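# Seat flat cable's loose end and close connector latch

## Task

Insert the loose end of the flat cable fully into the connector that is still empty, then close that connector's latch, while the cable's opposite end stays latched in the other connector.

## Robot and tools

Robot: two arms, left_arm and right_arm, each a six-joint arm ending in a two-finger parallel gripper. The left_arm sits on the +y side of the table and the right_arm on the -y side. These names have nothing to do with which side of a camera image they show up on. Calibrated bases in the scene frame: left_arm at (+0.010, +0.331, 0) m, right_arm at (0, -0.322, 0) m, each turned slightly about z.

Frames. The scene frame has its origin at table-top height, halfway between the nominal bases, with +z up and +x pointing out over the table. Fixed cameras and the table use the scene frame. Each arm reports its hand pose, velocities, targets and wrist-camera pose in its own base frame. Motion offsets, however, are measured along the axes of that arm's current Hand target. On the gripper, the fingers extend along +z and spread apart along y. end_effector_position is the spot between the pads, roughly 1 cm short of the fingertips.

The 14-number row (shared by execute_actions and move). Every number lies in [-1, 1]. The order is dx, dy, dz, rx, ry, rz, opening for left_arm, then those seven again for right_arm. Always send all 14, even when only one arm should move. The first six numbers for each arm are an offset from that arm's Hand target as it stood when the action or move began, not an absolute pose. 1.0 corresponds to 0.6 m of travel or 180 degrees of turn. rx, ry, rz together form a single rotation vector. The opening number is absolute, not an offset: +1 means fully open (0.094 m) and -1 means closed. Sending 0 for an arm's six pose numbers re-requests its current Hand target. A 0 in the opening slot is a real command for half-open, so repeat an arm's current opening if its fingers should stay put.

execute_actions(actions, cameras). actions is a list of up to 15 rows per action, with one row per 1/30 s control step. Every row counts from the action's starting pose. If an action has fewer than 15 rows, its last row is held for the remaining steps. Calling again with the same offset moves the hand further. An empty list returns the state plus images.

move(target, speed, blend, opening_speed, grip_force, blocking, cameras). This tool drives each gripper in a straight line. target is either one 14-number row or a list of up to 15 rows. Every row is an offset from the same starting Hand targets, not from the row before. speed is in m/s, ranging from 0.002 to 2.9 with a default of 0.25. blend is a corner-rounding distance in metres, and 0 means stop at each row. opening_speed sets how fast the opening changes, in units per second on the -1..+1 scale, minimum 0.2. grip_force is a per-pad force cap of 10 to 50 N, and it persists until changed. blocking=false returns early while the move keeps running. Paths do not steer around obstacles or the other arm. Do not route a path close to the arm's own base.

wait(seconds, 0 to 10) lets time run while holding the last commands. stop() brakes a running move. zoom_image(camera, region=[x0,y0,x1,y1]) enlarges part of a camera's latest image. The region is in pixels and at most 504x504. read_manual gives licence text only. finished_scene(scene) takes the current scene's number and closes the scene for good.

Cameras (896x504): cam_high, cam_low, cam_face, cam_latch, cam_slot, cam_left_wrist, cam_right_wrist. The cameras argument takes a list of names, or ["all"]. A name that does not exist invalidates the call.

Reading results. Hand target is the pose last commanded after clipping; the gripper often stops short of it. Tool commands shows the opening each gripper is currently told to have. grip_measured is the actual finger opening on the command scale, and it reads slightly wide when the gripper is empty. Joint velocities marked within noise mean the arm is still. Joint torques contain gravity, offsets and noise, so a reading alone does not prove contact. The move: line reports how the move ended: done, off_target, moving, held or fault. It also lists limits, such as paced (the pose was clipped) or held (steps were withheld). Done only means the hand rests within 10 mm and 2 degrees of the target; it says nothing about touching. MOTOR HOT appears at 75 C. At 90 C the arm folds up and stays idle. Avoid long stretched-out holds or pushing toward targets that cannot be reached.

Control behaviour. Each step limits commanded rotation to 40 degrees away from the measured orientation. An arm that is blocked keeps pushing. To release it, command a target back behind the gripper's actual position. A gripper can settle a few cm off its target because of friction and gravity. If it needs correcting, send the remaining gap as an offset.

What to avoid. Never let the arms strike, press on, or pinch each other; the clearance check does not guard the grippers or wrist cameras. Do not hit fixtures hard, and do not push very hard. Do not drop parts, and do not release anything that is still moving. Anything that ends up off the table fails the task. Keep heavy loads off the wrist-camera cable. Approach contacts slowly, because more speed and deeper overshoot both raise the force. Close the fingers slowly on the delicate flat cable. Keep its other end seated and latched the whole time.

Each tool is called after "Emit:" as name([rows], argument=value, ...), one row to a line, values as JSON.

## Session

Scene 1 done. Look at scene 2.

Emit:
execute_actions(actions=[], cameras=["cam_high","cam_low","cam_face","cam_latch","cam_slot"])

Scene clock: 0.00 s.
left_arm: end_effector_position=(+0.2439, -0.2445, +0.3366) grip_measured=+1.000 end_effector_quat_wxyz=(+0.523, +0.376, +0.740, -0.192) | right_arm: end_effector_position=(+0.3204, +0.0024, +0.3306) grip_measured=+1.000 end_effector_quat_wxyz=(+0.582, +0.137, +0.800, +0.047)
Joint positions: left_arm=[-0.759 1.003 1.129 -0.515 0.059 0.143 0.094] | right_arm=[0.11 0.867 0.995 -0.457 0.188 0.315 0.094]
Joint velocities: within noise
Joint torques (N m): no reading
Heat: left arm: 31 °C; right arm: 30 °C.
Hand target: left_arm +0.2426, -0.2435, +0.3439; +0.530, +0.374, +0.735, -0.195 | right_arm +0.3191, +0.0019, +0.3395; +0.592, +0.137, +0.793, +0.049
Tool commands: left_gripper/opening=+1.0 right_gripper/opening=+1.0
Images, in order (width x height): cam_high 896x504, cam_low 896x504, cam_face 896x504, cam_latch 896x504, cam_slot 896x504.

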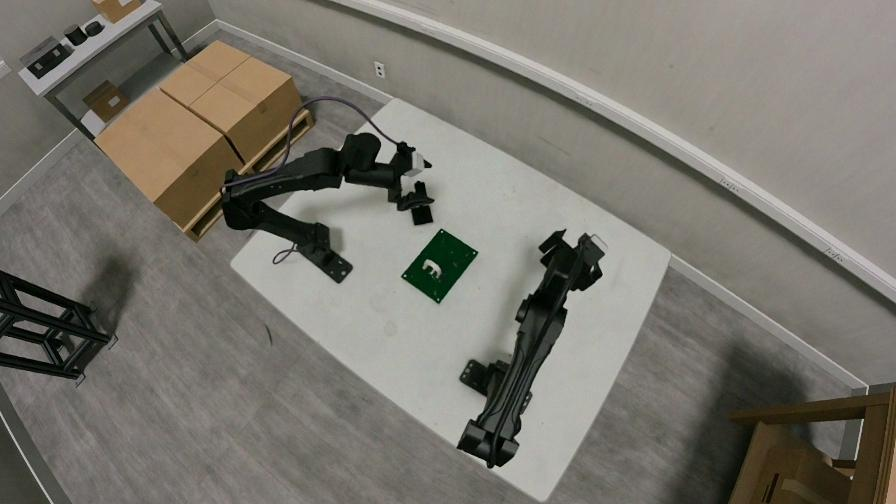

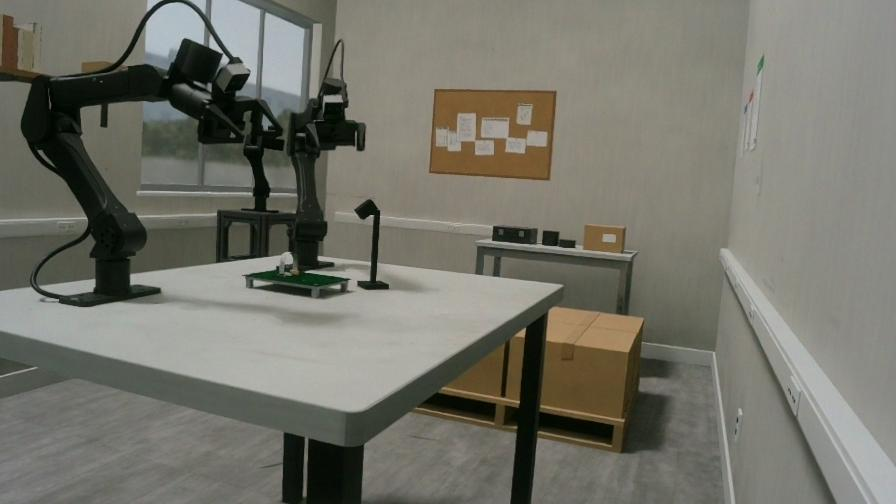

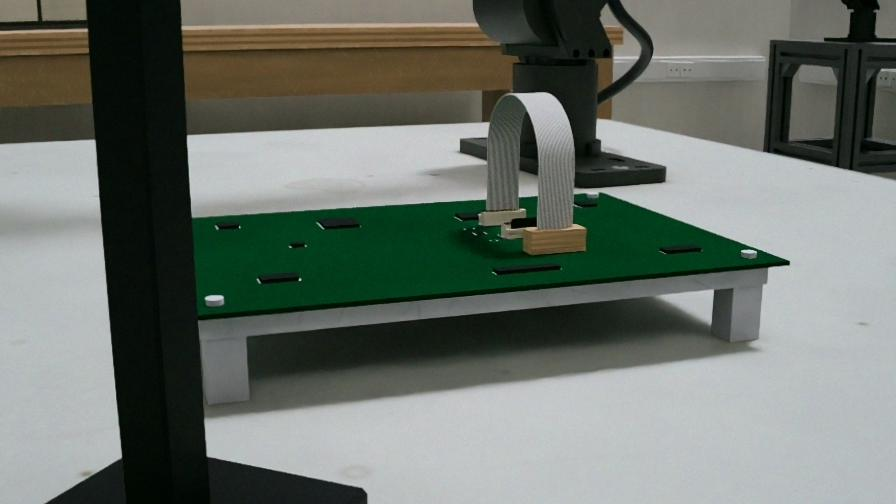

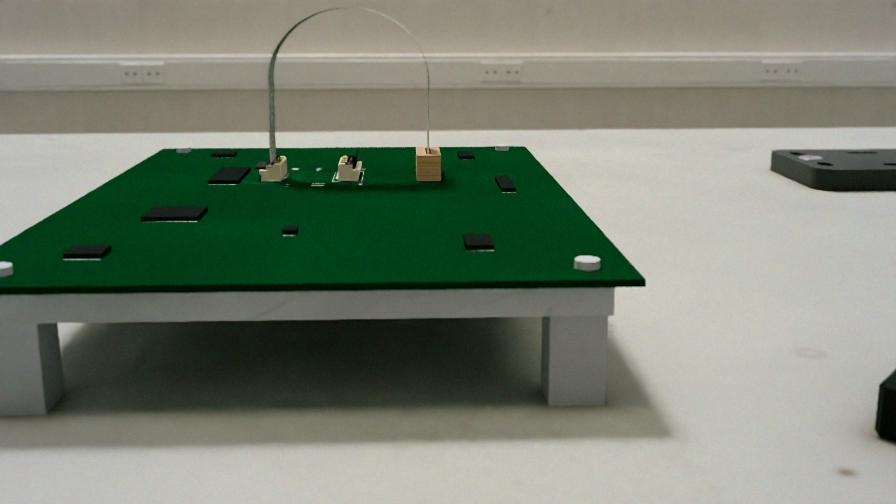

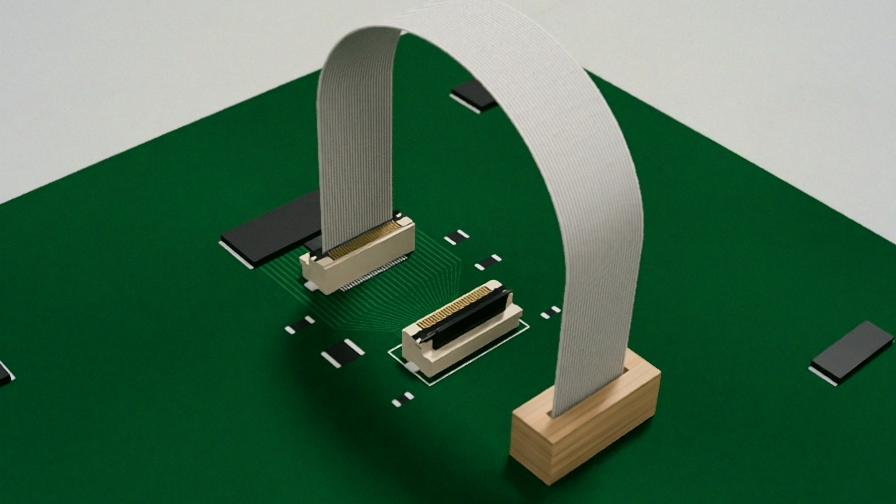

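Emit:
zoom_image(camera="cam_latch", region=[0, 130, 300, 330])

Emit:
zoom_image(camera="cam_latch", region=[440, 130, 680, 310])

Emit:
zoom_image(camera="cam_latch", region=[320, 135, 372, 185])

Emit:
zoom_image(camera="cam_face", region=[460, 170, 620, 270])

Scaled by 1.680 from the camera's 896x504 image, which has a finer 1280x720 frame.

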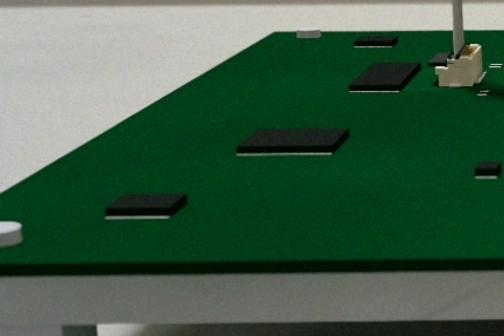

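Scaled by 2.100 from the camera's 896x504 image, which has a finer 1280x720 frame.

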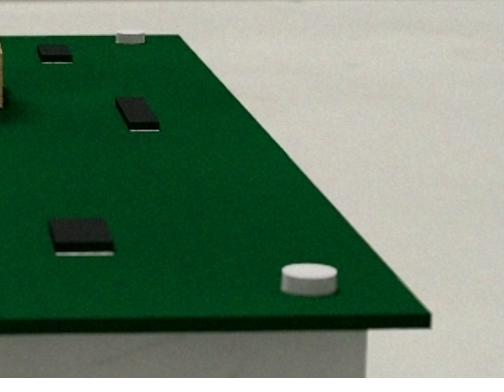

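Scaled by 9.692 from the camera's 896x504 image, which has a finer 1280x720 frame.

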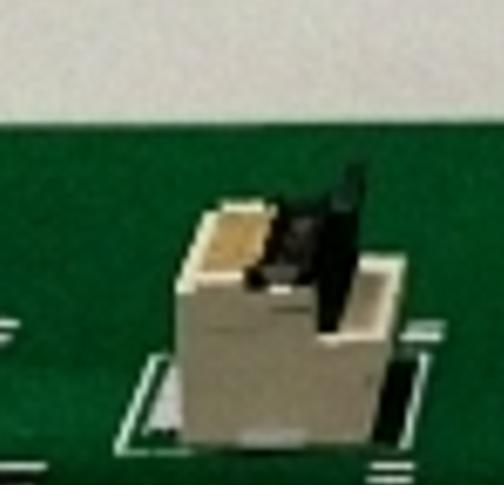

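Scaled by 3.150 from the camera's 896x504 image, which has a finer 1280x720 frame.

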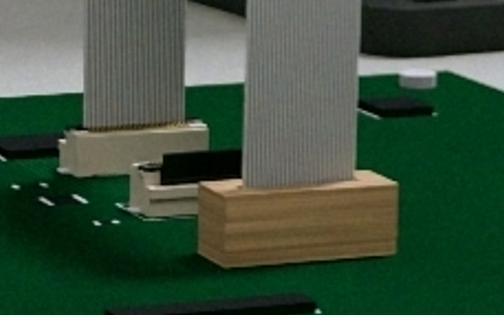

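Emit:
move([
  [0.0988,0.098,-0.2237,0,0,0,1,0.4038,0.3778,-0.2833,0.0028,0.0607,-0.0826,-0.568],
  [0.0988,0.098,-0.2237,0,0,0,1,0.6525,0.4145,-0.2130,0.0028,0.0607,-0.0826,-0.568],
], speed=0.25, blend=[0.03,0])

Emit:
wait(seconds=0.5, cameras=["cam_slot","cam_latch","cam_face"])

Scene clock: 27.03 s.
left_arm: end_effector_position=(+0.1951, -0.0915, +0.3335) grip_measured=+1.000 end_effector_quat_wxyz=(+0.522, +0.366, +0.745, -0.195) | right_arm: end_effector_position=(+0.1298, +0.3535, +0.0690) grip_measured=-0.566 end_effector_quat_wxyz=(+0.502, +0.023, +0.864, -0.033)
Joint positions: left_arm=[0.344 0.781 1.167 -1.183 1.013 0.814 0.094] | right_arm=[1.639 2.146 1.435 -1.135 1.031 1.85 0.02]
Joint torques (N m): left_arm=[0.51 1.14 10.07 1.13 0.4 0.12] | right_arm=[-0.54 -9.42 4.14 -0.07 0.73 0.03]
Heat: left arm: 35 °C; right arm: 30 °C.
Hand target: left_arm +0.1927, -0.0936, +0.3441; +0.530, +0.374, +0.735, -0.195 | right_arm +0.1349, +0.3589, +0.0748; +0.515, +0.031, +0.857, -0.019
Off the commanded pose: left_arm 0.011 m, 2 deg | right_arm 0.009 m, 3 deg.
move: off_target (left_arm, right_arm)

Scene clock: 27.53 s.
left_arm: end_effector_position=(+0.1951, -0.0915, +0.3335) grip_measured=+1.000 end_effector_quat_wxyz=(+0.522, +0.366, +0.745, -0.195) | right_arm: end_effector_position=(+0.1298, +0.3536, +0.0690) grip_measured=-0.566 end_effector_quat_wxyz=(+0.502, +0.023, +0.864, -0.033)
Joint positions: left_arm=[0.344 0.781 1.167 -1.183 1.013 0.814 0.094] | right_arm=[1.639 2.146 1.435 -1.135 1.031 1.849 0.02]
Joint torques (N m): left_arm=[0.57 1.24 9.99 1.13 0.4 0.13] | right_arm=[-0.53 -9.42 4.11 -0.05 0.72 0.03]
Heat: left arm: 35 °C; right arm: 30 °C.
Hand target: left_arm +0.1927, -0.0936, +0.3441; +0.530, +0.374, +0.735, -0.195 | right_arm +0.1349, +0.3589, +0.0748; +0.515, +0.031, +0.857, -0.019
Tool commands: left_gripper/opening=+1.0 right_gripper/opening=-0.568
Off the commanded pose: left_arm 0.011 m, 2 deg | right_arm 0.009 m, 3 deg.
wait: 0.50 s; at rest by 0.17 s
Images, in order (width x height): cam_face 896x504, cam_latch 896x504, cam_slot 896x504.

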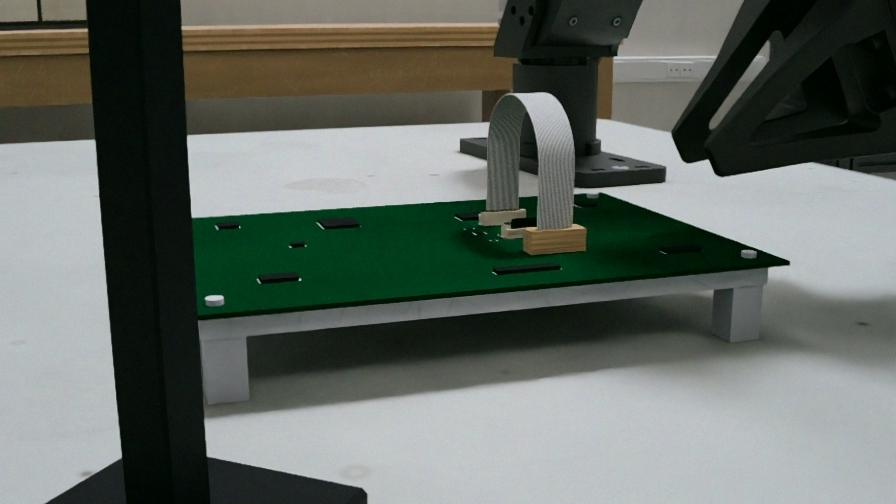

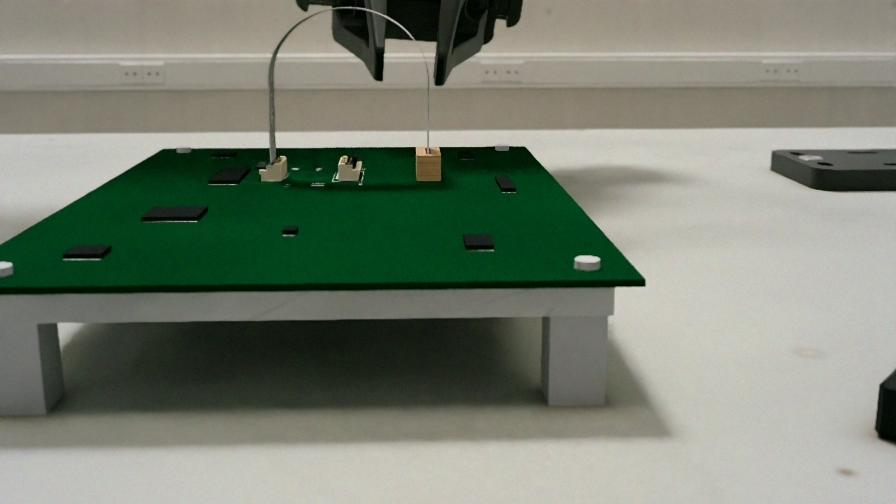

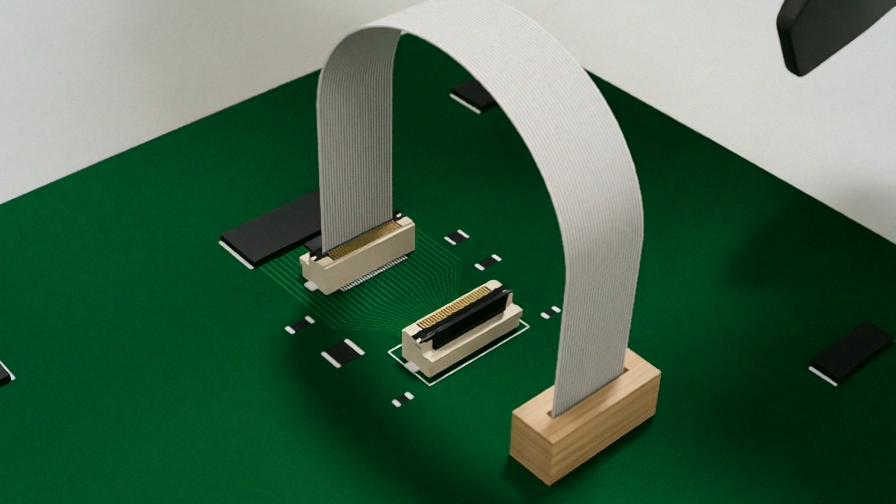

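Emit:
move(target=[0,0,0,0,0,0,1,-0.04,0.0128,0.1,0,0,0,-0.568], speed=0.1, grip_force=[50, 15])

Emit:
wait(seconds=0.5, cameras=["cam_slot","cam_latch","cam_face"])

Emit:
zoom_image(camera="cam_latch", region=[390, 110, 470, 190])

Scene clock: 32.73 s.
left_arm: end_effector_position=(+0.1951, -0.0915, +0.3335) grip_measured=+1.000 end_effector_quat_wxyz=(+0.522, +0.367, +0.745, -0.195) | right_arm: end_effector_position=(+0.1953, +0.3581, +0.0480) grip_measured=-0.566 end_effector_quat_wxyz=(+0.498, +0.014, +0.866, -0.044)
Joint positions: left_arm=[0.344 0.781 1.167 -1.183 1.013 0.815 0.094] | right_arm=[1.462 2.137 1.343 -0.768 1.046 1.49 0.02]
Joint torques (N m): left_arm=[0.58 1.2 10.02 1.15 0.45 0.14] | right_arm=[-0.17 -12.7 3.37 0.42 0.75 0.06]
Heat: left arm: 34 °C; right arm: 31 °C.
Hand target: left_arm +0.1928, -0.0936, +0.3441; +0.530, +0.374, +0.735, -0.195 | right_arm +0.1995, +0.3620, +0.0679; +0.515, +0.031, +0.857, -0.018
Off the commanded pose: left_arm 0.011 m, 2 deg | right_arm 0.021 m, 4 deg.
grip_force (N): 50, 15
move: off_target (left_arm, right_arm)

Scene clock: 33.23 s.
left_arm: end_effector_position=(+0.1951, -0.0915, +0.3335) grip_measured=+1.000 end_effector_quat_wxyz=(+0.522, +0.367, +0.745, -0.195) | right_arm: end_effector_position=(+0.1953, +0.3581, +0.0480) grip_measured=-0.566 end_effector_quat_wxyz=(+0.498, +0.014, +0.866, -0.044)
Joint positions: left_arm=[0.344 0.781 1.167 -1.183 1.013 0.815 0.094] | right_arm=[1.462 2.137 1.343 -0.768 1.046 1.489 0.02]
Joint torques (N m): left_arm=[0.69 1.06 10.07 1.14 0.44 0.14] | right_arm=[-0.16 -12.7 3.38 0.43 0.75 0.04]
Heat: left arm: 34 °C; right arm: 31 °C.
Hand target: left_arm +0.1928, -0.0936, +0.3441; +0.530, +0.374, +0.735, -0.195 | right_arm +0.1995, +0.3620, +0.0679; +0.515, +0.031, +0.857, -0.019
Tool commands: left_gripper/opening=+1.0 right_gripper/opening=-0.568
Off the commanded pose: left_arm 0.011 m, 2 deg | right_arm 0.021 m, 4 deg.
grip_force (N): 50, 15
wait: 0.50 s; at rest by 0.17 s
Images, in order (width x height): cam_face 896x504, cam_latch 896x504, cam_slot 896x504.

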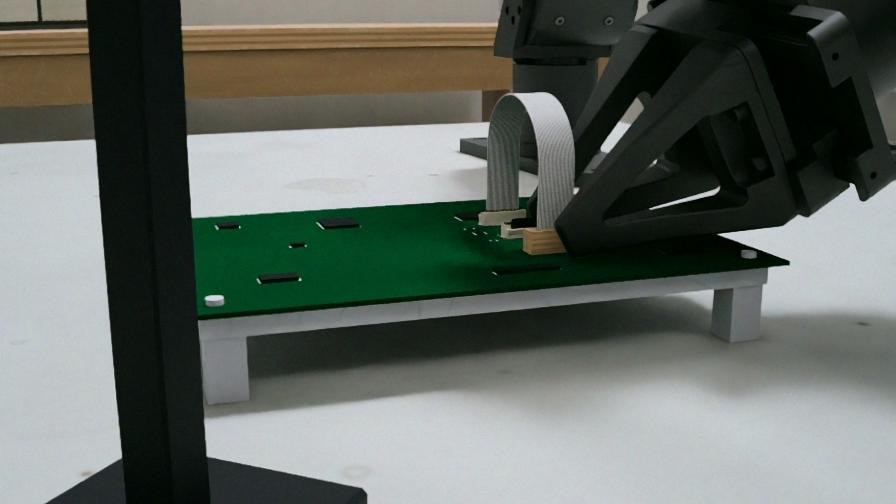

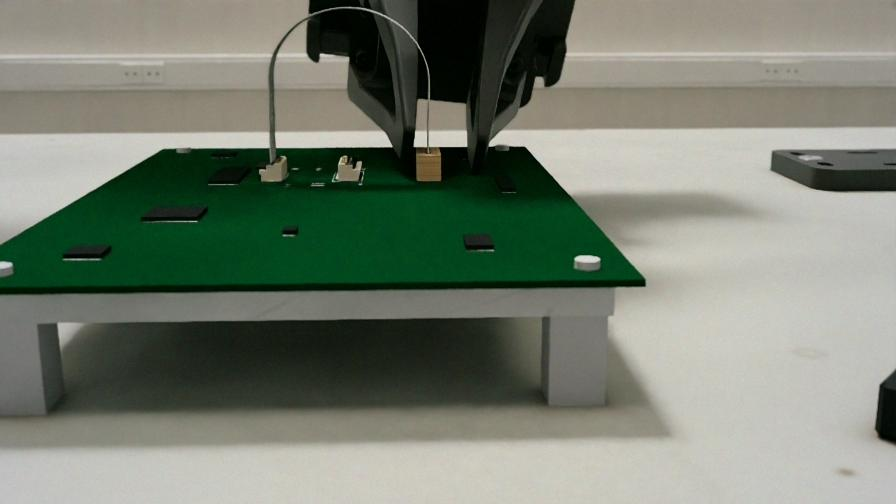

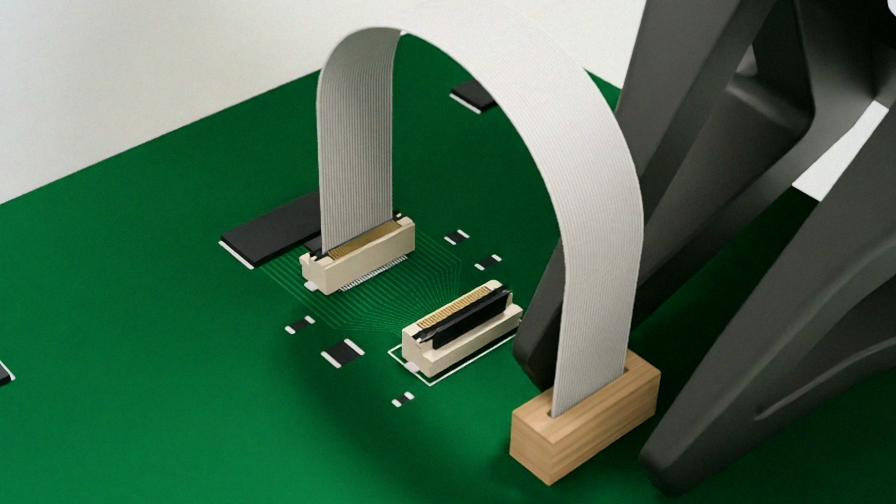

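Scaled by 6.300 from the camera's 896x504 image, which has a finer 1280x720 frame.

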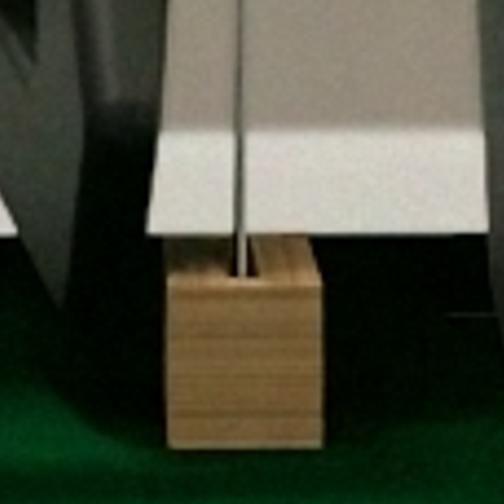

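Emit:
move(target=[0,0,0,0,0,0,1,-0.0185,-0.0068,-0.0112,-0.0091,0.0014,0.0171,-0.568], speed=0.05)

Emit:
wait(seconds=0.5, cameras=["cam_slot","cam_latch"])

Emit:
zoom_image(camera="cam_latch", region=[390, 110, 470, 190])

Scene clock: 36.37 s.
left_arm: end_effector_position=(+0.1951, -0.0915, +0.3335) grip_measured=+1.000 end_effector_quat_wxyz=(+0.522, +0.367, +0.745, -0.195) | right_arm: end_effector_position=(+0.1949, +0.3550, +0.0630) grip_measured=-0.566 end_effector_quat_wxyz=(+0.500, +0.030, +0.865, -0.017)
Joint positions: left_arm=[0.344 0.781 1.167 -1.183 1.013 0.815 0.094] | right_arm=[1.462 2.066 1.295 -0.729 1.046 1.489 0.02]
Joint torques (N m): left_arm=[0.65 1.24 10.17 1.15 0.37 0.12] | right_arm=[-0.17 -12.12 3.51 0.52 0.7 0.04]
Heat: left arm: 34 °C; right arm: 32 °C.
Hand target: left_arm +0.1928, -0.0936, +0.3441; +0.530, +0.374, +0.735, -0.195 | right_arm +0.1985, +0.3579, +0.0809; +0.514, +0.047, +0.857, +0.008
Off the commanded pose: left_arm 0.011 m, 2 deg | right_arm 0.018 m, 4 deg.
grip_force (N): 50, 15
move: off_target (left_arm, right_arm)

Scene clock: 36.87 s.
left_arm: end_effector_position=(+0.1951, -0.0915, +0.3335) grip_measured=+1.000 end_effector_quat_wxyz=(+0.522, +0.367, +0.745, -0.195) | right_arm: end_effector_position=(+0.1950, +0.3551, +0.0630) grip_measured=-0.566 end_effector_quat_wxyz=(+0.500, +0.030, +0.865, -0.017)
Joint positions: left_arm=[0.344 0.781 1.167 -1.183 1.013 0.815 0.094] | right_arm=[1.462 2.066 1.295 -0.728 1.046 1.489 0.02]
Joint torques (N m): left_arm=[0.5 1.18 10.17 1.12 0.42 0.16] | right_arm=[-0.17 -12.11 3.52 0.52 0.69 0.03]
Heat: left arm: 34 °C; right arm: 32 °C.
Hand target: left_arm +0.1928, -0.0936, +0.3441; +0.530, +0.374, +0.735, -0.195 | right_arm +0.1985, +0.3579, +0.0809; +0.514, +0.047, +0.857, +0.008
Tool commands: left_gripper/opening=+1.0 right_gripper/opening=-0.568
Off the commanded pose: left_arm 0.011 m, 2 deg | right_arm 0.018 m, 4 deg.
grip_force (N): 50, 15
wait: 0.50 s; at rest by 0.17 s
Images, in order (width x height): cam_latch 896x504, cam_slot 896x504.

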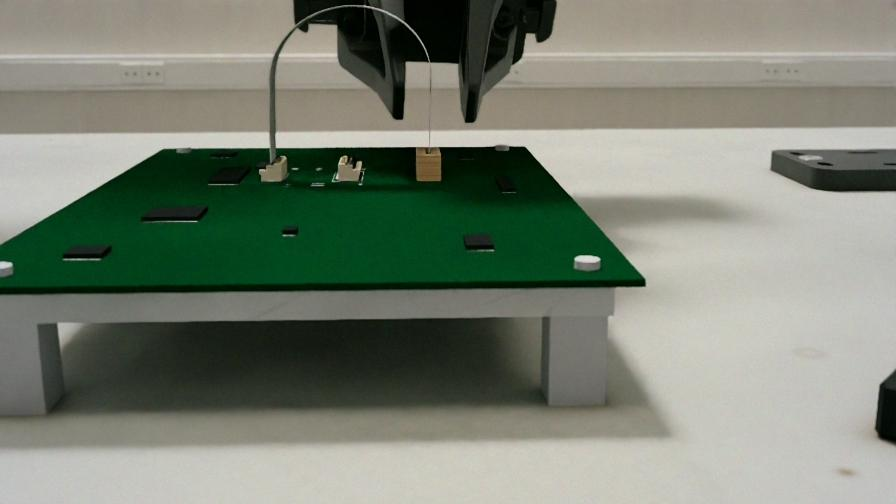

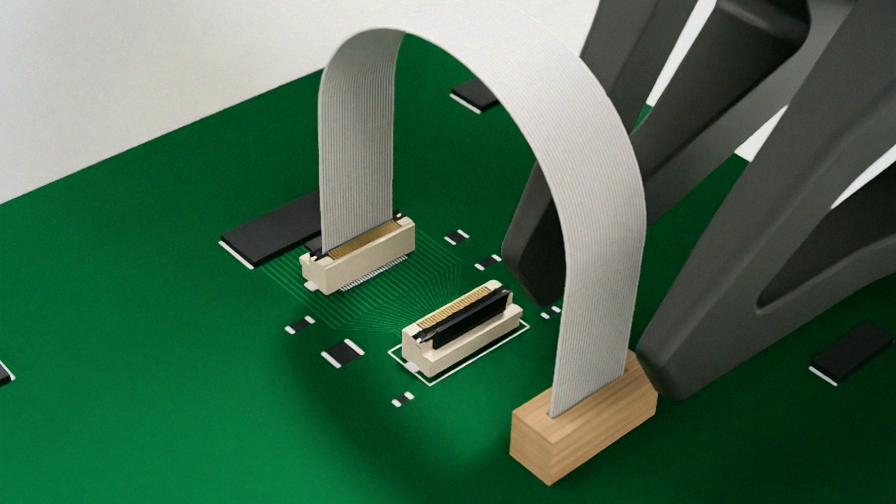

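Scaled by 6.300 from the camera's 896x504 image, which has a finer 1280x720 frame.

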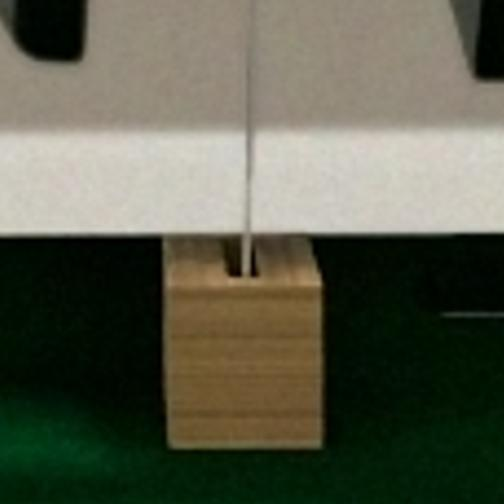

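Emit:
move([
  [0,0,0,0,0,0,1,0,0,0,0,0,0,-0.985],
  [0,0,0,0,0,0,1,-0.0204,0.0031,-0.0111,-0.0065,0.001,0.0122,-0.985],
], speed=0.03)

Emit:
wait(seconds=0.5, cameras=["cam_slot","cam_latch","cam_face"])

Emit:
zoom_image(camera="cam_latch", region=[390, 90, 470, 170])

Emit:
zoom_image(camera="cam_face", region=[490, 160, 620, 260])

Scene clock: 46.87 s.
left_arm: end_effector_position=(+0.1951, -0.0915, +0.3335) grip_measured=+1.000 end_effector_quat_wxyz=(+0.522, +0.367, +0.745, -0.195) | right_arm: end_effector_position=(+0.1943, +0.3565, +0.0757) grip_measured=-0.980 end_effector_quat_wxyz=(+0.498, +0.039, +0.867, +0.001)
Joint positions: left_arm=[0.344 0.781 1.167 -1.183 1.013 0.815 0.094] | right_arm=[1.462 2.024 1.291 -0.726 1.038 1.489 0.001]
Joint torques (N m): left_arm=[0.61 1.18 10.04 1.16 0.43 0.12] | right_arm=[-0.24 -11.99 3.74 0.59 0.72 0.04]
Heat: left arm: 34 °C; right arm: 34 °C.
Hand target: left_arm +0.1928, -0.0936, +0.3441; +0.530, +0.374, +0.735, -0.195 | right_arm +0.1985, +0.3589, +0.0948; +0.512, +0.058, +0.856, +0.026
Off the commanded pose: left_arm 0.011 m, 2 deg | right_arm 0.020 m, 4 deg.
grip_force (N): 50, 15
move: off_target (left_arm, right_arm)

Scene clock: 47.37 s.
left_arm: end_effector_position=(+0.1951, -0.0915, +0.3335) grip_measured=+1.000 end_effector_quat_wxyz=(+0.522, +0.367, +0.745, -0.195) | right_arm: end_effector_position=(+0.1943, +0.3565, +0.0757) grip_measured=-0.980 end_effector_quat_wxyz=(+0.498, +0.039, +0.867, +0.001)
Joint positions: left_arm=[0.344 0.781 1.167 -1.183 1.013 0.815 0.094] | right_arm=[1.462 2.024 1.291 -0.726 1.038 1.489 0.001]
Joint torques (N m): left_arm=[0.62 1.1 9.96 1.09 0.44 0.13] | right_arm=[-0.25 -12 3.74 0.59 0.72 0.04]
Heat: left arm: 34 °C; right arm: 34 °C.
Hand target: left_arm +0.1928, -0.0936, +0.3441; +0.530, +0.374, +0.735, -0.195 | right_arm +0.1985, +0.3589, +0.0948; +0.512, +0.058, +0.856, +0.026
Tool commands: left_gripper/opening=+1.0 right_gripper/opening=-0.985
Off the commanded pose: left_arm 0.011 m, 2 deg | right_arm 0.020 m, 4 deg.
grip_force (N): 50, 15
wait: 0.50 s; at rest by 0.17 s
Images, in order (width x height): cam_face 896x504, cam_latch 896x504, cam_slot 896x504.

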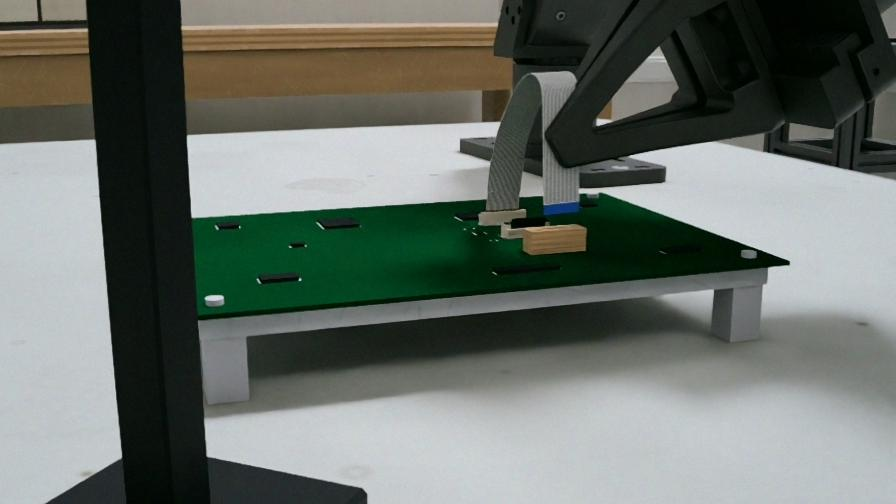

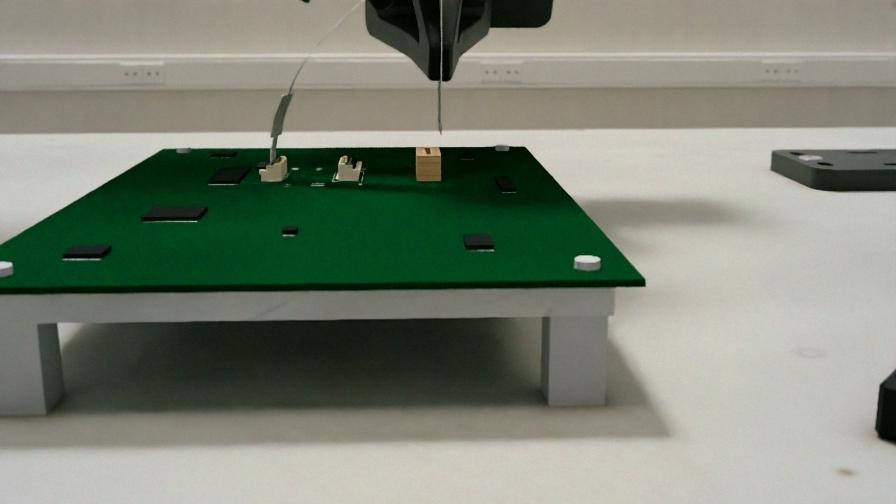

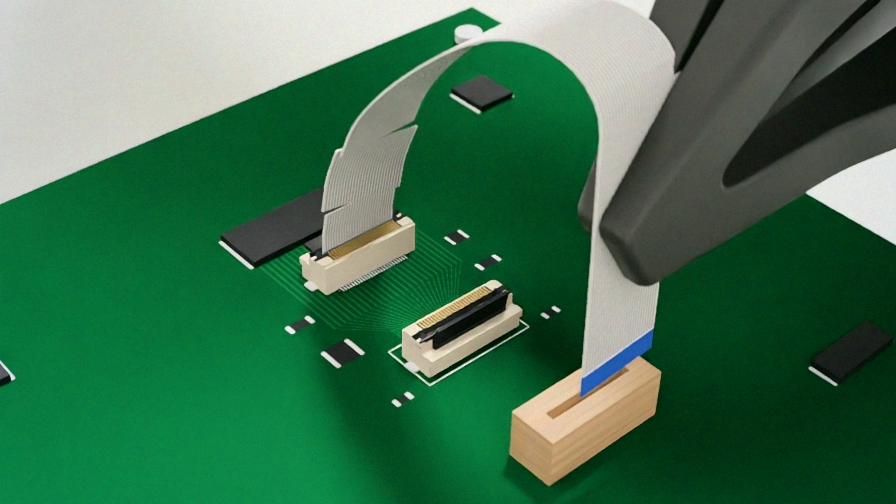

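Scaled by 6.300 from the camera's 896x504 image, which has a finer 1280x720 frame.

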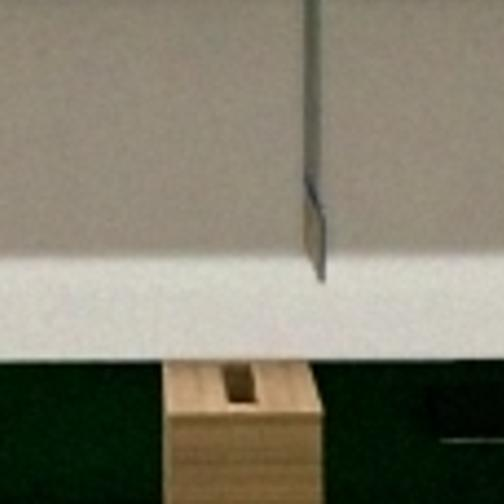

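Scaled by 3.877 from the camera's 896x504 image, which has a finer 1280x720 frame.

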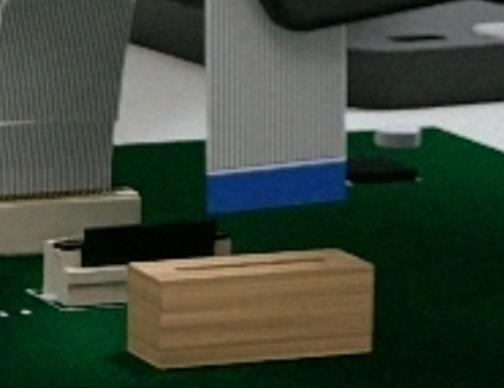

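Emit:
move(target=[0,0,0,0,0,0,1,-0.0058,-0.0463,-0.0031,0.006,-0.0009,-0.0114,-0.985], speed=0.06)

Emit:
wait(seconds=0.8, cameras=["cam_slot","cam_latch","cam_face"])

Emit:
zoom_image(camera="cam_latch", region=[320, 125, 380, 185])

Emit:
zoom_image(camera="cam_slot", region=[385, 225, 545, 385])

Emit:
zoom_image(camera="cam_face", region=[470, 170, 590, 260])

Scene clock: 55.80 s.
left_arm: end_effector_position=(+0.1951, -0.0915, +0.3335) grip_measured=+1.000 end_effector_quat_wxyz=(+0.522, +0.367, +0.745, -0.195) | right_arm: end_effector_position=(+0.1915, +0.3308, +0.0786) grip_measured=-0.980 end_effector_quat_wxyz=(+0.497, +0.032, +0.867, -0.010)
Joint positions: left_arm=[0.344 0.781 1.167 -1.183 1.013 0.815 0.094] | right_arm=[1.462 1.944 1.186 -0.724 1.038 1.484 0.001]
Joint torques (N m): left_arm=[0.51 1.13 10.19 1.14 0.42 0.13] | right_arm=[-0.43 -11.06 3.54 0.48 0.76 0.01]
Heat: left arm: 34 °C; right arm: 35 °C.
Hand target: left_arm +0.1928, -0.0936, +0.3441; +0.530, +0.374, +0.735, -0.195 | right_arm +0.1965, +0.3309, +0.0958; +0.513, +0.048, +0.857, +0.009
Off the commanded pose: left_arm 0.011 m, 2 deg | right_arm 0.018 m, 4 deg.
grip_force (N): 50, 15
move: off_target (left_arm, right_arm)

Scene clock: 56.60 s.
left_arm: end_effector_position=(+0.1951, -0.0915, +0.3335) grip_measured=+1.000 end_effector_quat_wxyz=(+0.522, +0.367, +0.745, -0.195) | right_arm: end_effector_position=(+0.1915, +0.3308, +0.0786) grip_measured=-0.980 end_effector_quat_wxyz=(+0.497, +0.032, +0.867, -0.010)
Joint positions: left_arm=[0.344 0.781 1.167 -1.183 1.013 0.815 0.094] | right_arm=[1.462 1.944 1.186 -0.724 1.038 1.483 0.001]
Joint torques (N m): left_arm=[0.42 1.13 10.14 1.09 0.42 0.12] | right_arm=[-0.42 -11.03 3.54 0.48 0.76 0.03]
Heat: left arm: 34 °C; right arm: 35 °C.
Hand target: left_arm +0.1928, -0.0936, +0.3441; +0.530, +0.374, +0.735, -0.195 | right_arm +0.1965, +0.3309, +0.0958; +0.513, +0.048, +0.857, +0.009
Tool commands: left_gripper/opening=+1.0 right_gripper/opening=-0.985
Off the commanded pose: left_arm 0.011 m, 2 deg | right_arm 0.018 m, 4 deg.
grip_force (N): 50, 15
wait: 0.80 s; at rest by 0.17 s
Images, in order (width x height): cam_face 896x504, cam_latch 896x504, cam_slot 896x504.

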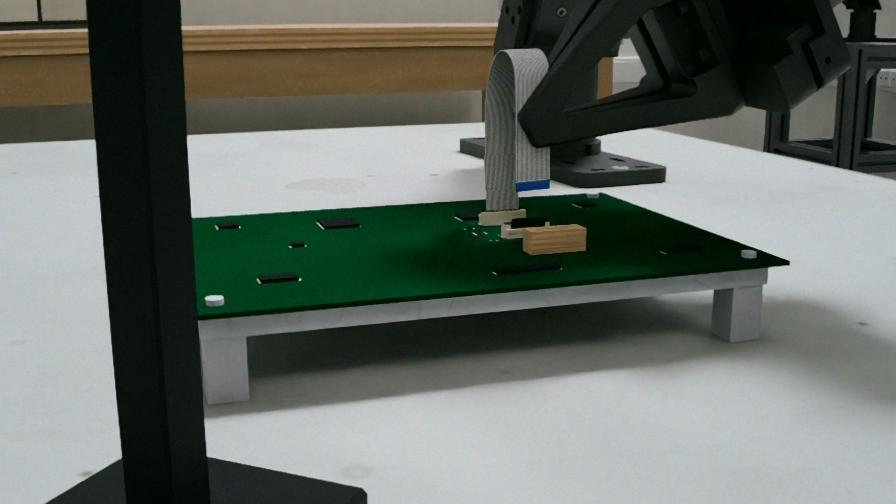

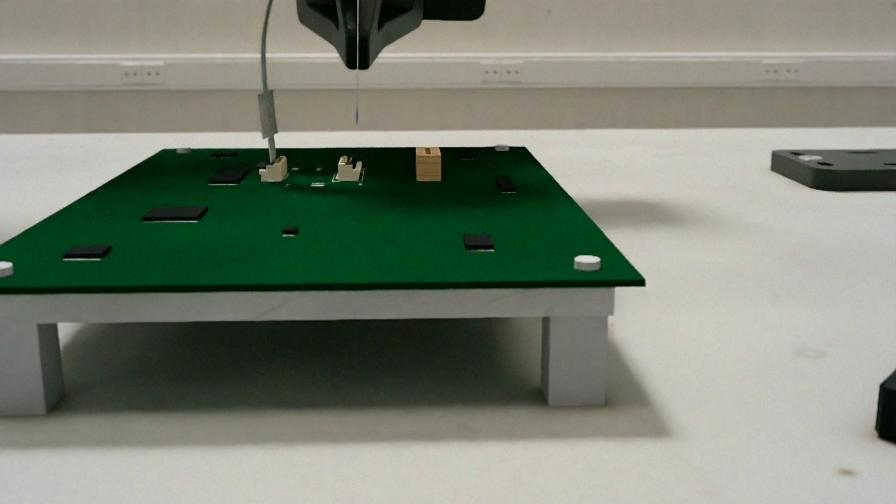

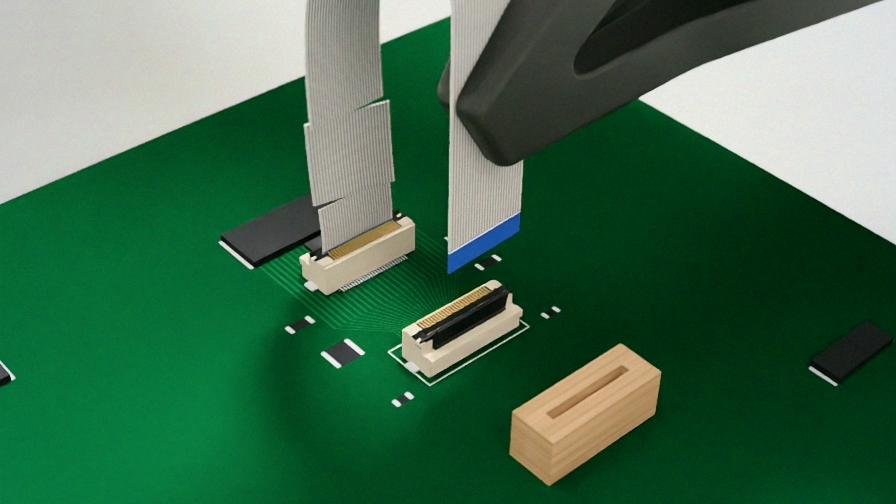

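Scaled by 8.400 from the camera's 896x504 image, which has a finer 1280x720 frame.

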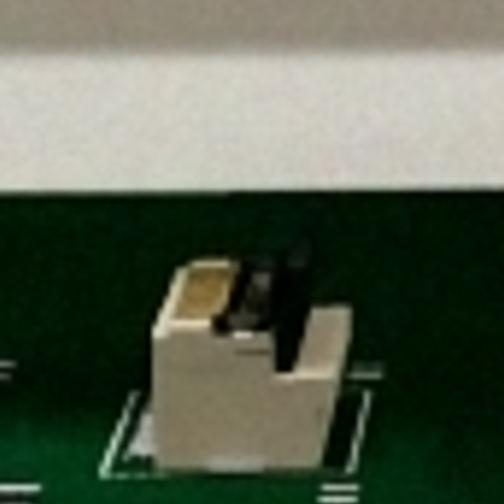

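Scaled by 3.150 from the camera's 896x504 image, which has a finer 1280x720 frame.

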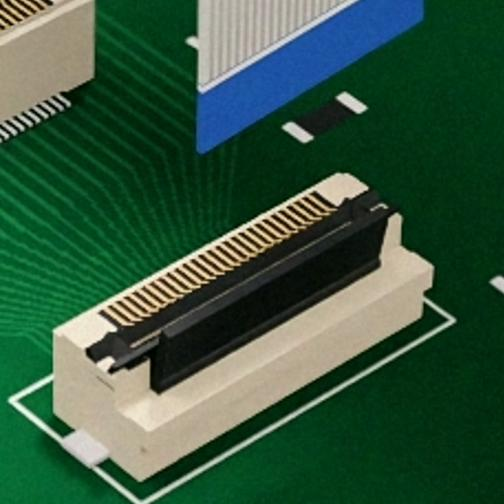

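Scaled by 4.200 from the camera's 896x504 image, which has a finer 1280x720 frame.

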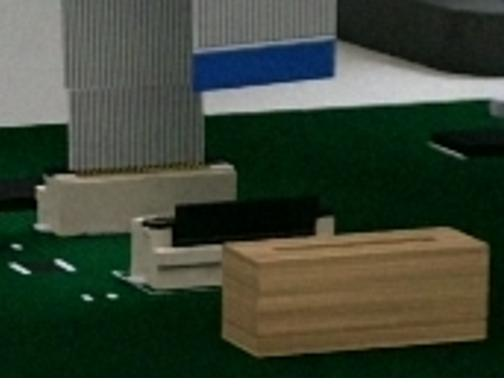

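Emit:
move(target=[0,0,0,0,0,0,1,0.027,-0.0107,0.0218,0.0137,-0.0019,-0.0196,-0.985], speed=0.04)

Emit:
wait(seconds=0.8, cameras=["cam_slot","cam_latch","cam_face"])

Emit:
zoom_image(camera="cam_latch", region=[320, 125, 380, 185])

Emit:
zoom_image(camera="cam_slot", region=[385, 225, 545, 385])

Emit:
zoom_image(camera="cam_face", region=[470, 170, 590, 260])

Scene clock: 65.70 s.
left_arm: end_effector_position=(+0.1951, -0.0915, +0.3335) grip_measured=+1.000 end_effector_quat_wxyz=(+0.522, +0.367, +0.745, -0.195) | right_arm: end_effector_position=(+0.1933, +0.3291, +0.0737) grip_measured=-0.980 end_effector_quat_wxyz=(+0.496, +0.028, +0.867, -0.019)
Joint positions: left_arm=[0.344 0.781 1.167 -1.183 1.013 0.815 0.094] | right_arm=[1.456 1.959 1.186 -0.724 1.038 1.478 0.001]
Joint torques (N m): left_arm=[0.51 1.07 10.07 1.15 0.42 0.13] | right_arm=[-0.73 -7.36 3.38 0.43 0.83 0.03]
Heat: left arm: 34 °C; right arm: 36 °C.
Hand target: left_arm +0.1928, -0.0936, +0.3441; +0.530, +0.374, +0.735, -0.195 | right_arm +0.2000, +0.3255, +0.0750; +0.515, +0.032, +0.856, -0.026
Off the commanded pose: left_arm 0.011 m, 2 deg | right_arm 0.008 m, 3 deg.
grip_force (N): 50, 15
move: off_target (left_arm, right_arm)

Scene clock: 66.50 s.
left_arm: end_effector_position=(+0.1951, -0.0915, +0.3335) grip_measured=+1.000 end_effector_quat_wxyz=(+0.522, +0.367, +0.745, -0.195) | right_arm: end_effector_position=(+0.1933, +0.3291, +0.0737) grip_measured=-0.980 end_effector_quat_wxyz=(+0.496, +0.028, +0.867, -0.019)
Joint positions: left_arm=[0.344 0.781 1.167 -1.183 1.013 0.815 0.094] | right_arm=[1.456 1.959 1.186 -0.724 1.038 1.478 0.001]
Joint torques (N m): left_arm=[0.55 1.21 10.17 1.13 0.41 0.13] | right_arm=[-0.76 -7.35 3.37 0.42 0.83 0.03]
Heat: left arm: 34 °C; right arm: 36 °C.
Hand target: left_arm +0.1928, -0.0936, +0.3441; +0.530, +0.374, +0.735, -0.195 | right_arm +0.2000, +0.3255, +0.0750; +0.515, +0.032, +0.856, -0.026
Tool commands: left_gripper/opening=+1.0 right_gripper/opening=-0.985
Off the commanded pose: left_arm 0.011 m, 2 deg | right_arm 0.008 m, 3 deg.
grip_force (N): 50, 15
wait: 0.80 s; at rest by 0.17 s
Images, in order (width x height): cam_face 896x504, cam_latch 896x504, cam_slot 896x504.

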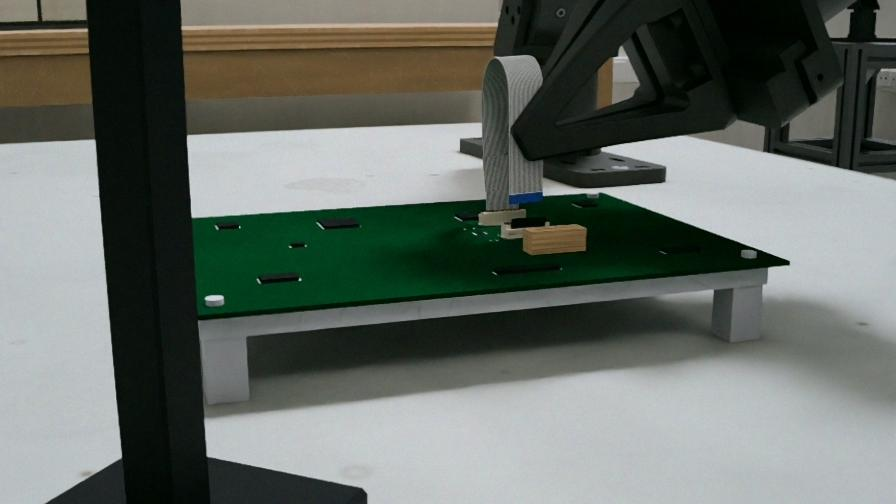

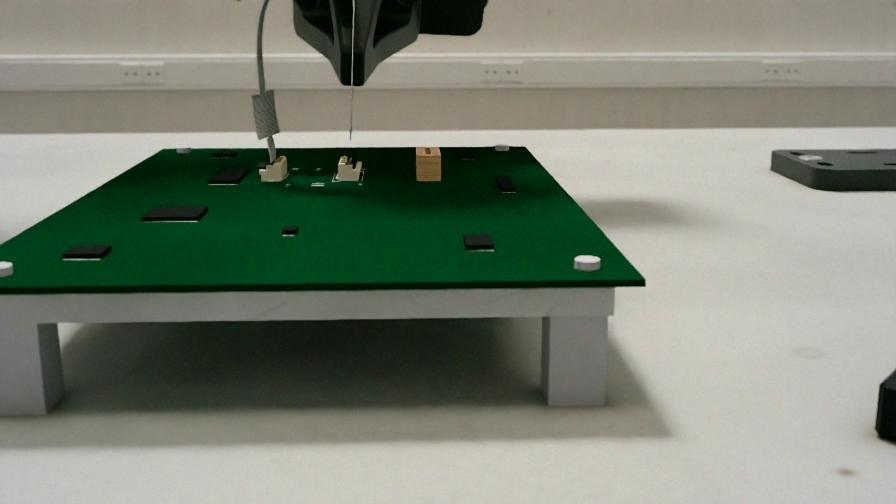

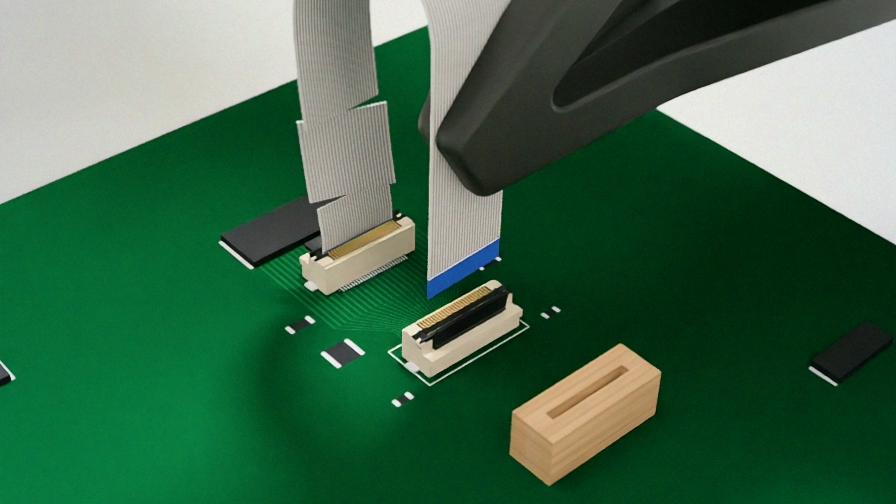

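Scaled by 8.400 from the camera's 896x504 image, which has a finer 1280x720 frame.

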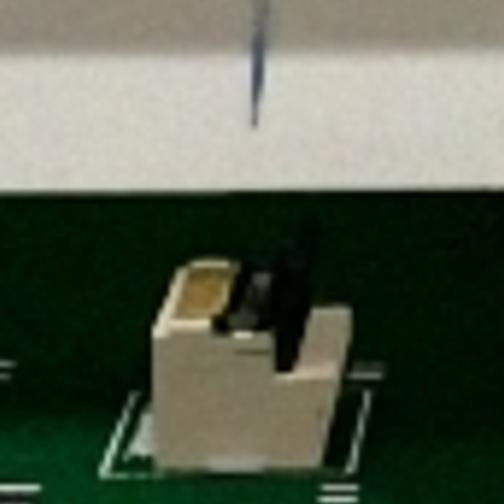

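Scaled by 3.150 from the camera's 896x504 image, which has a finer 1280x720 frame.

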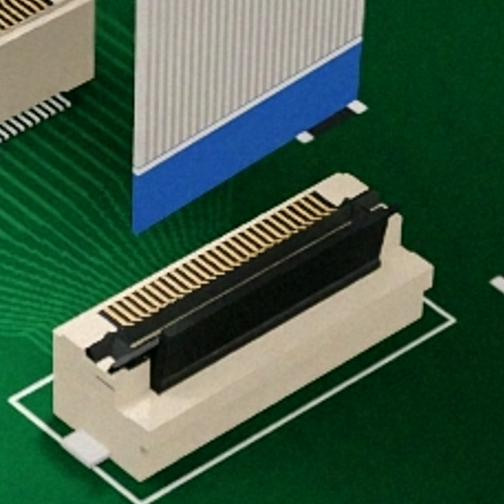

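Scaled by 4.200 from the camera's 896x504 image, which has a finer 1280x720 frame.

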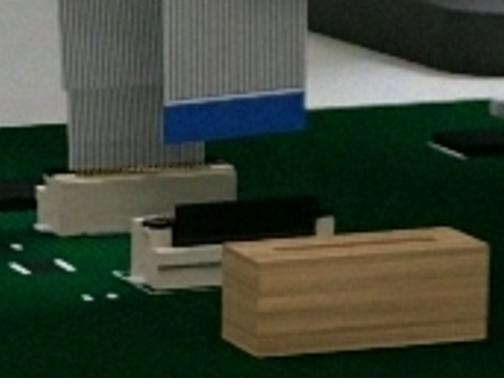

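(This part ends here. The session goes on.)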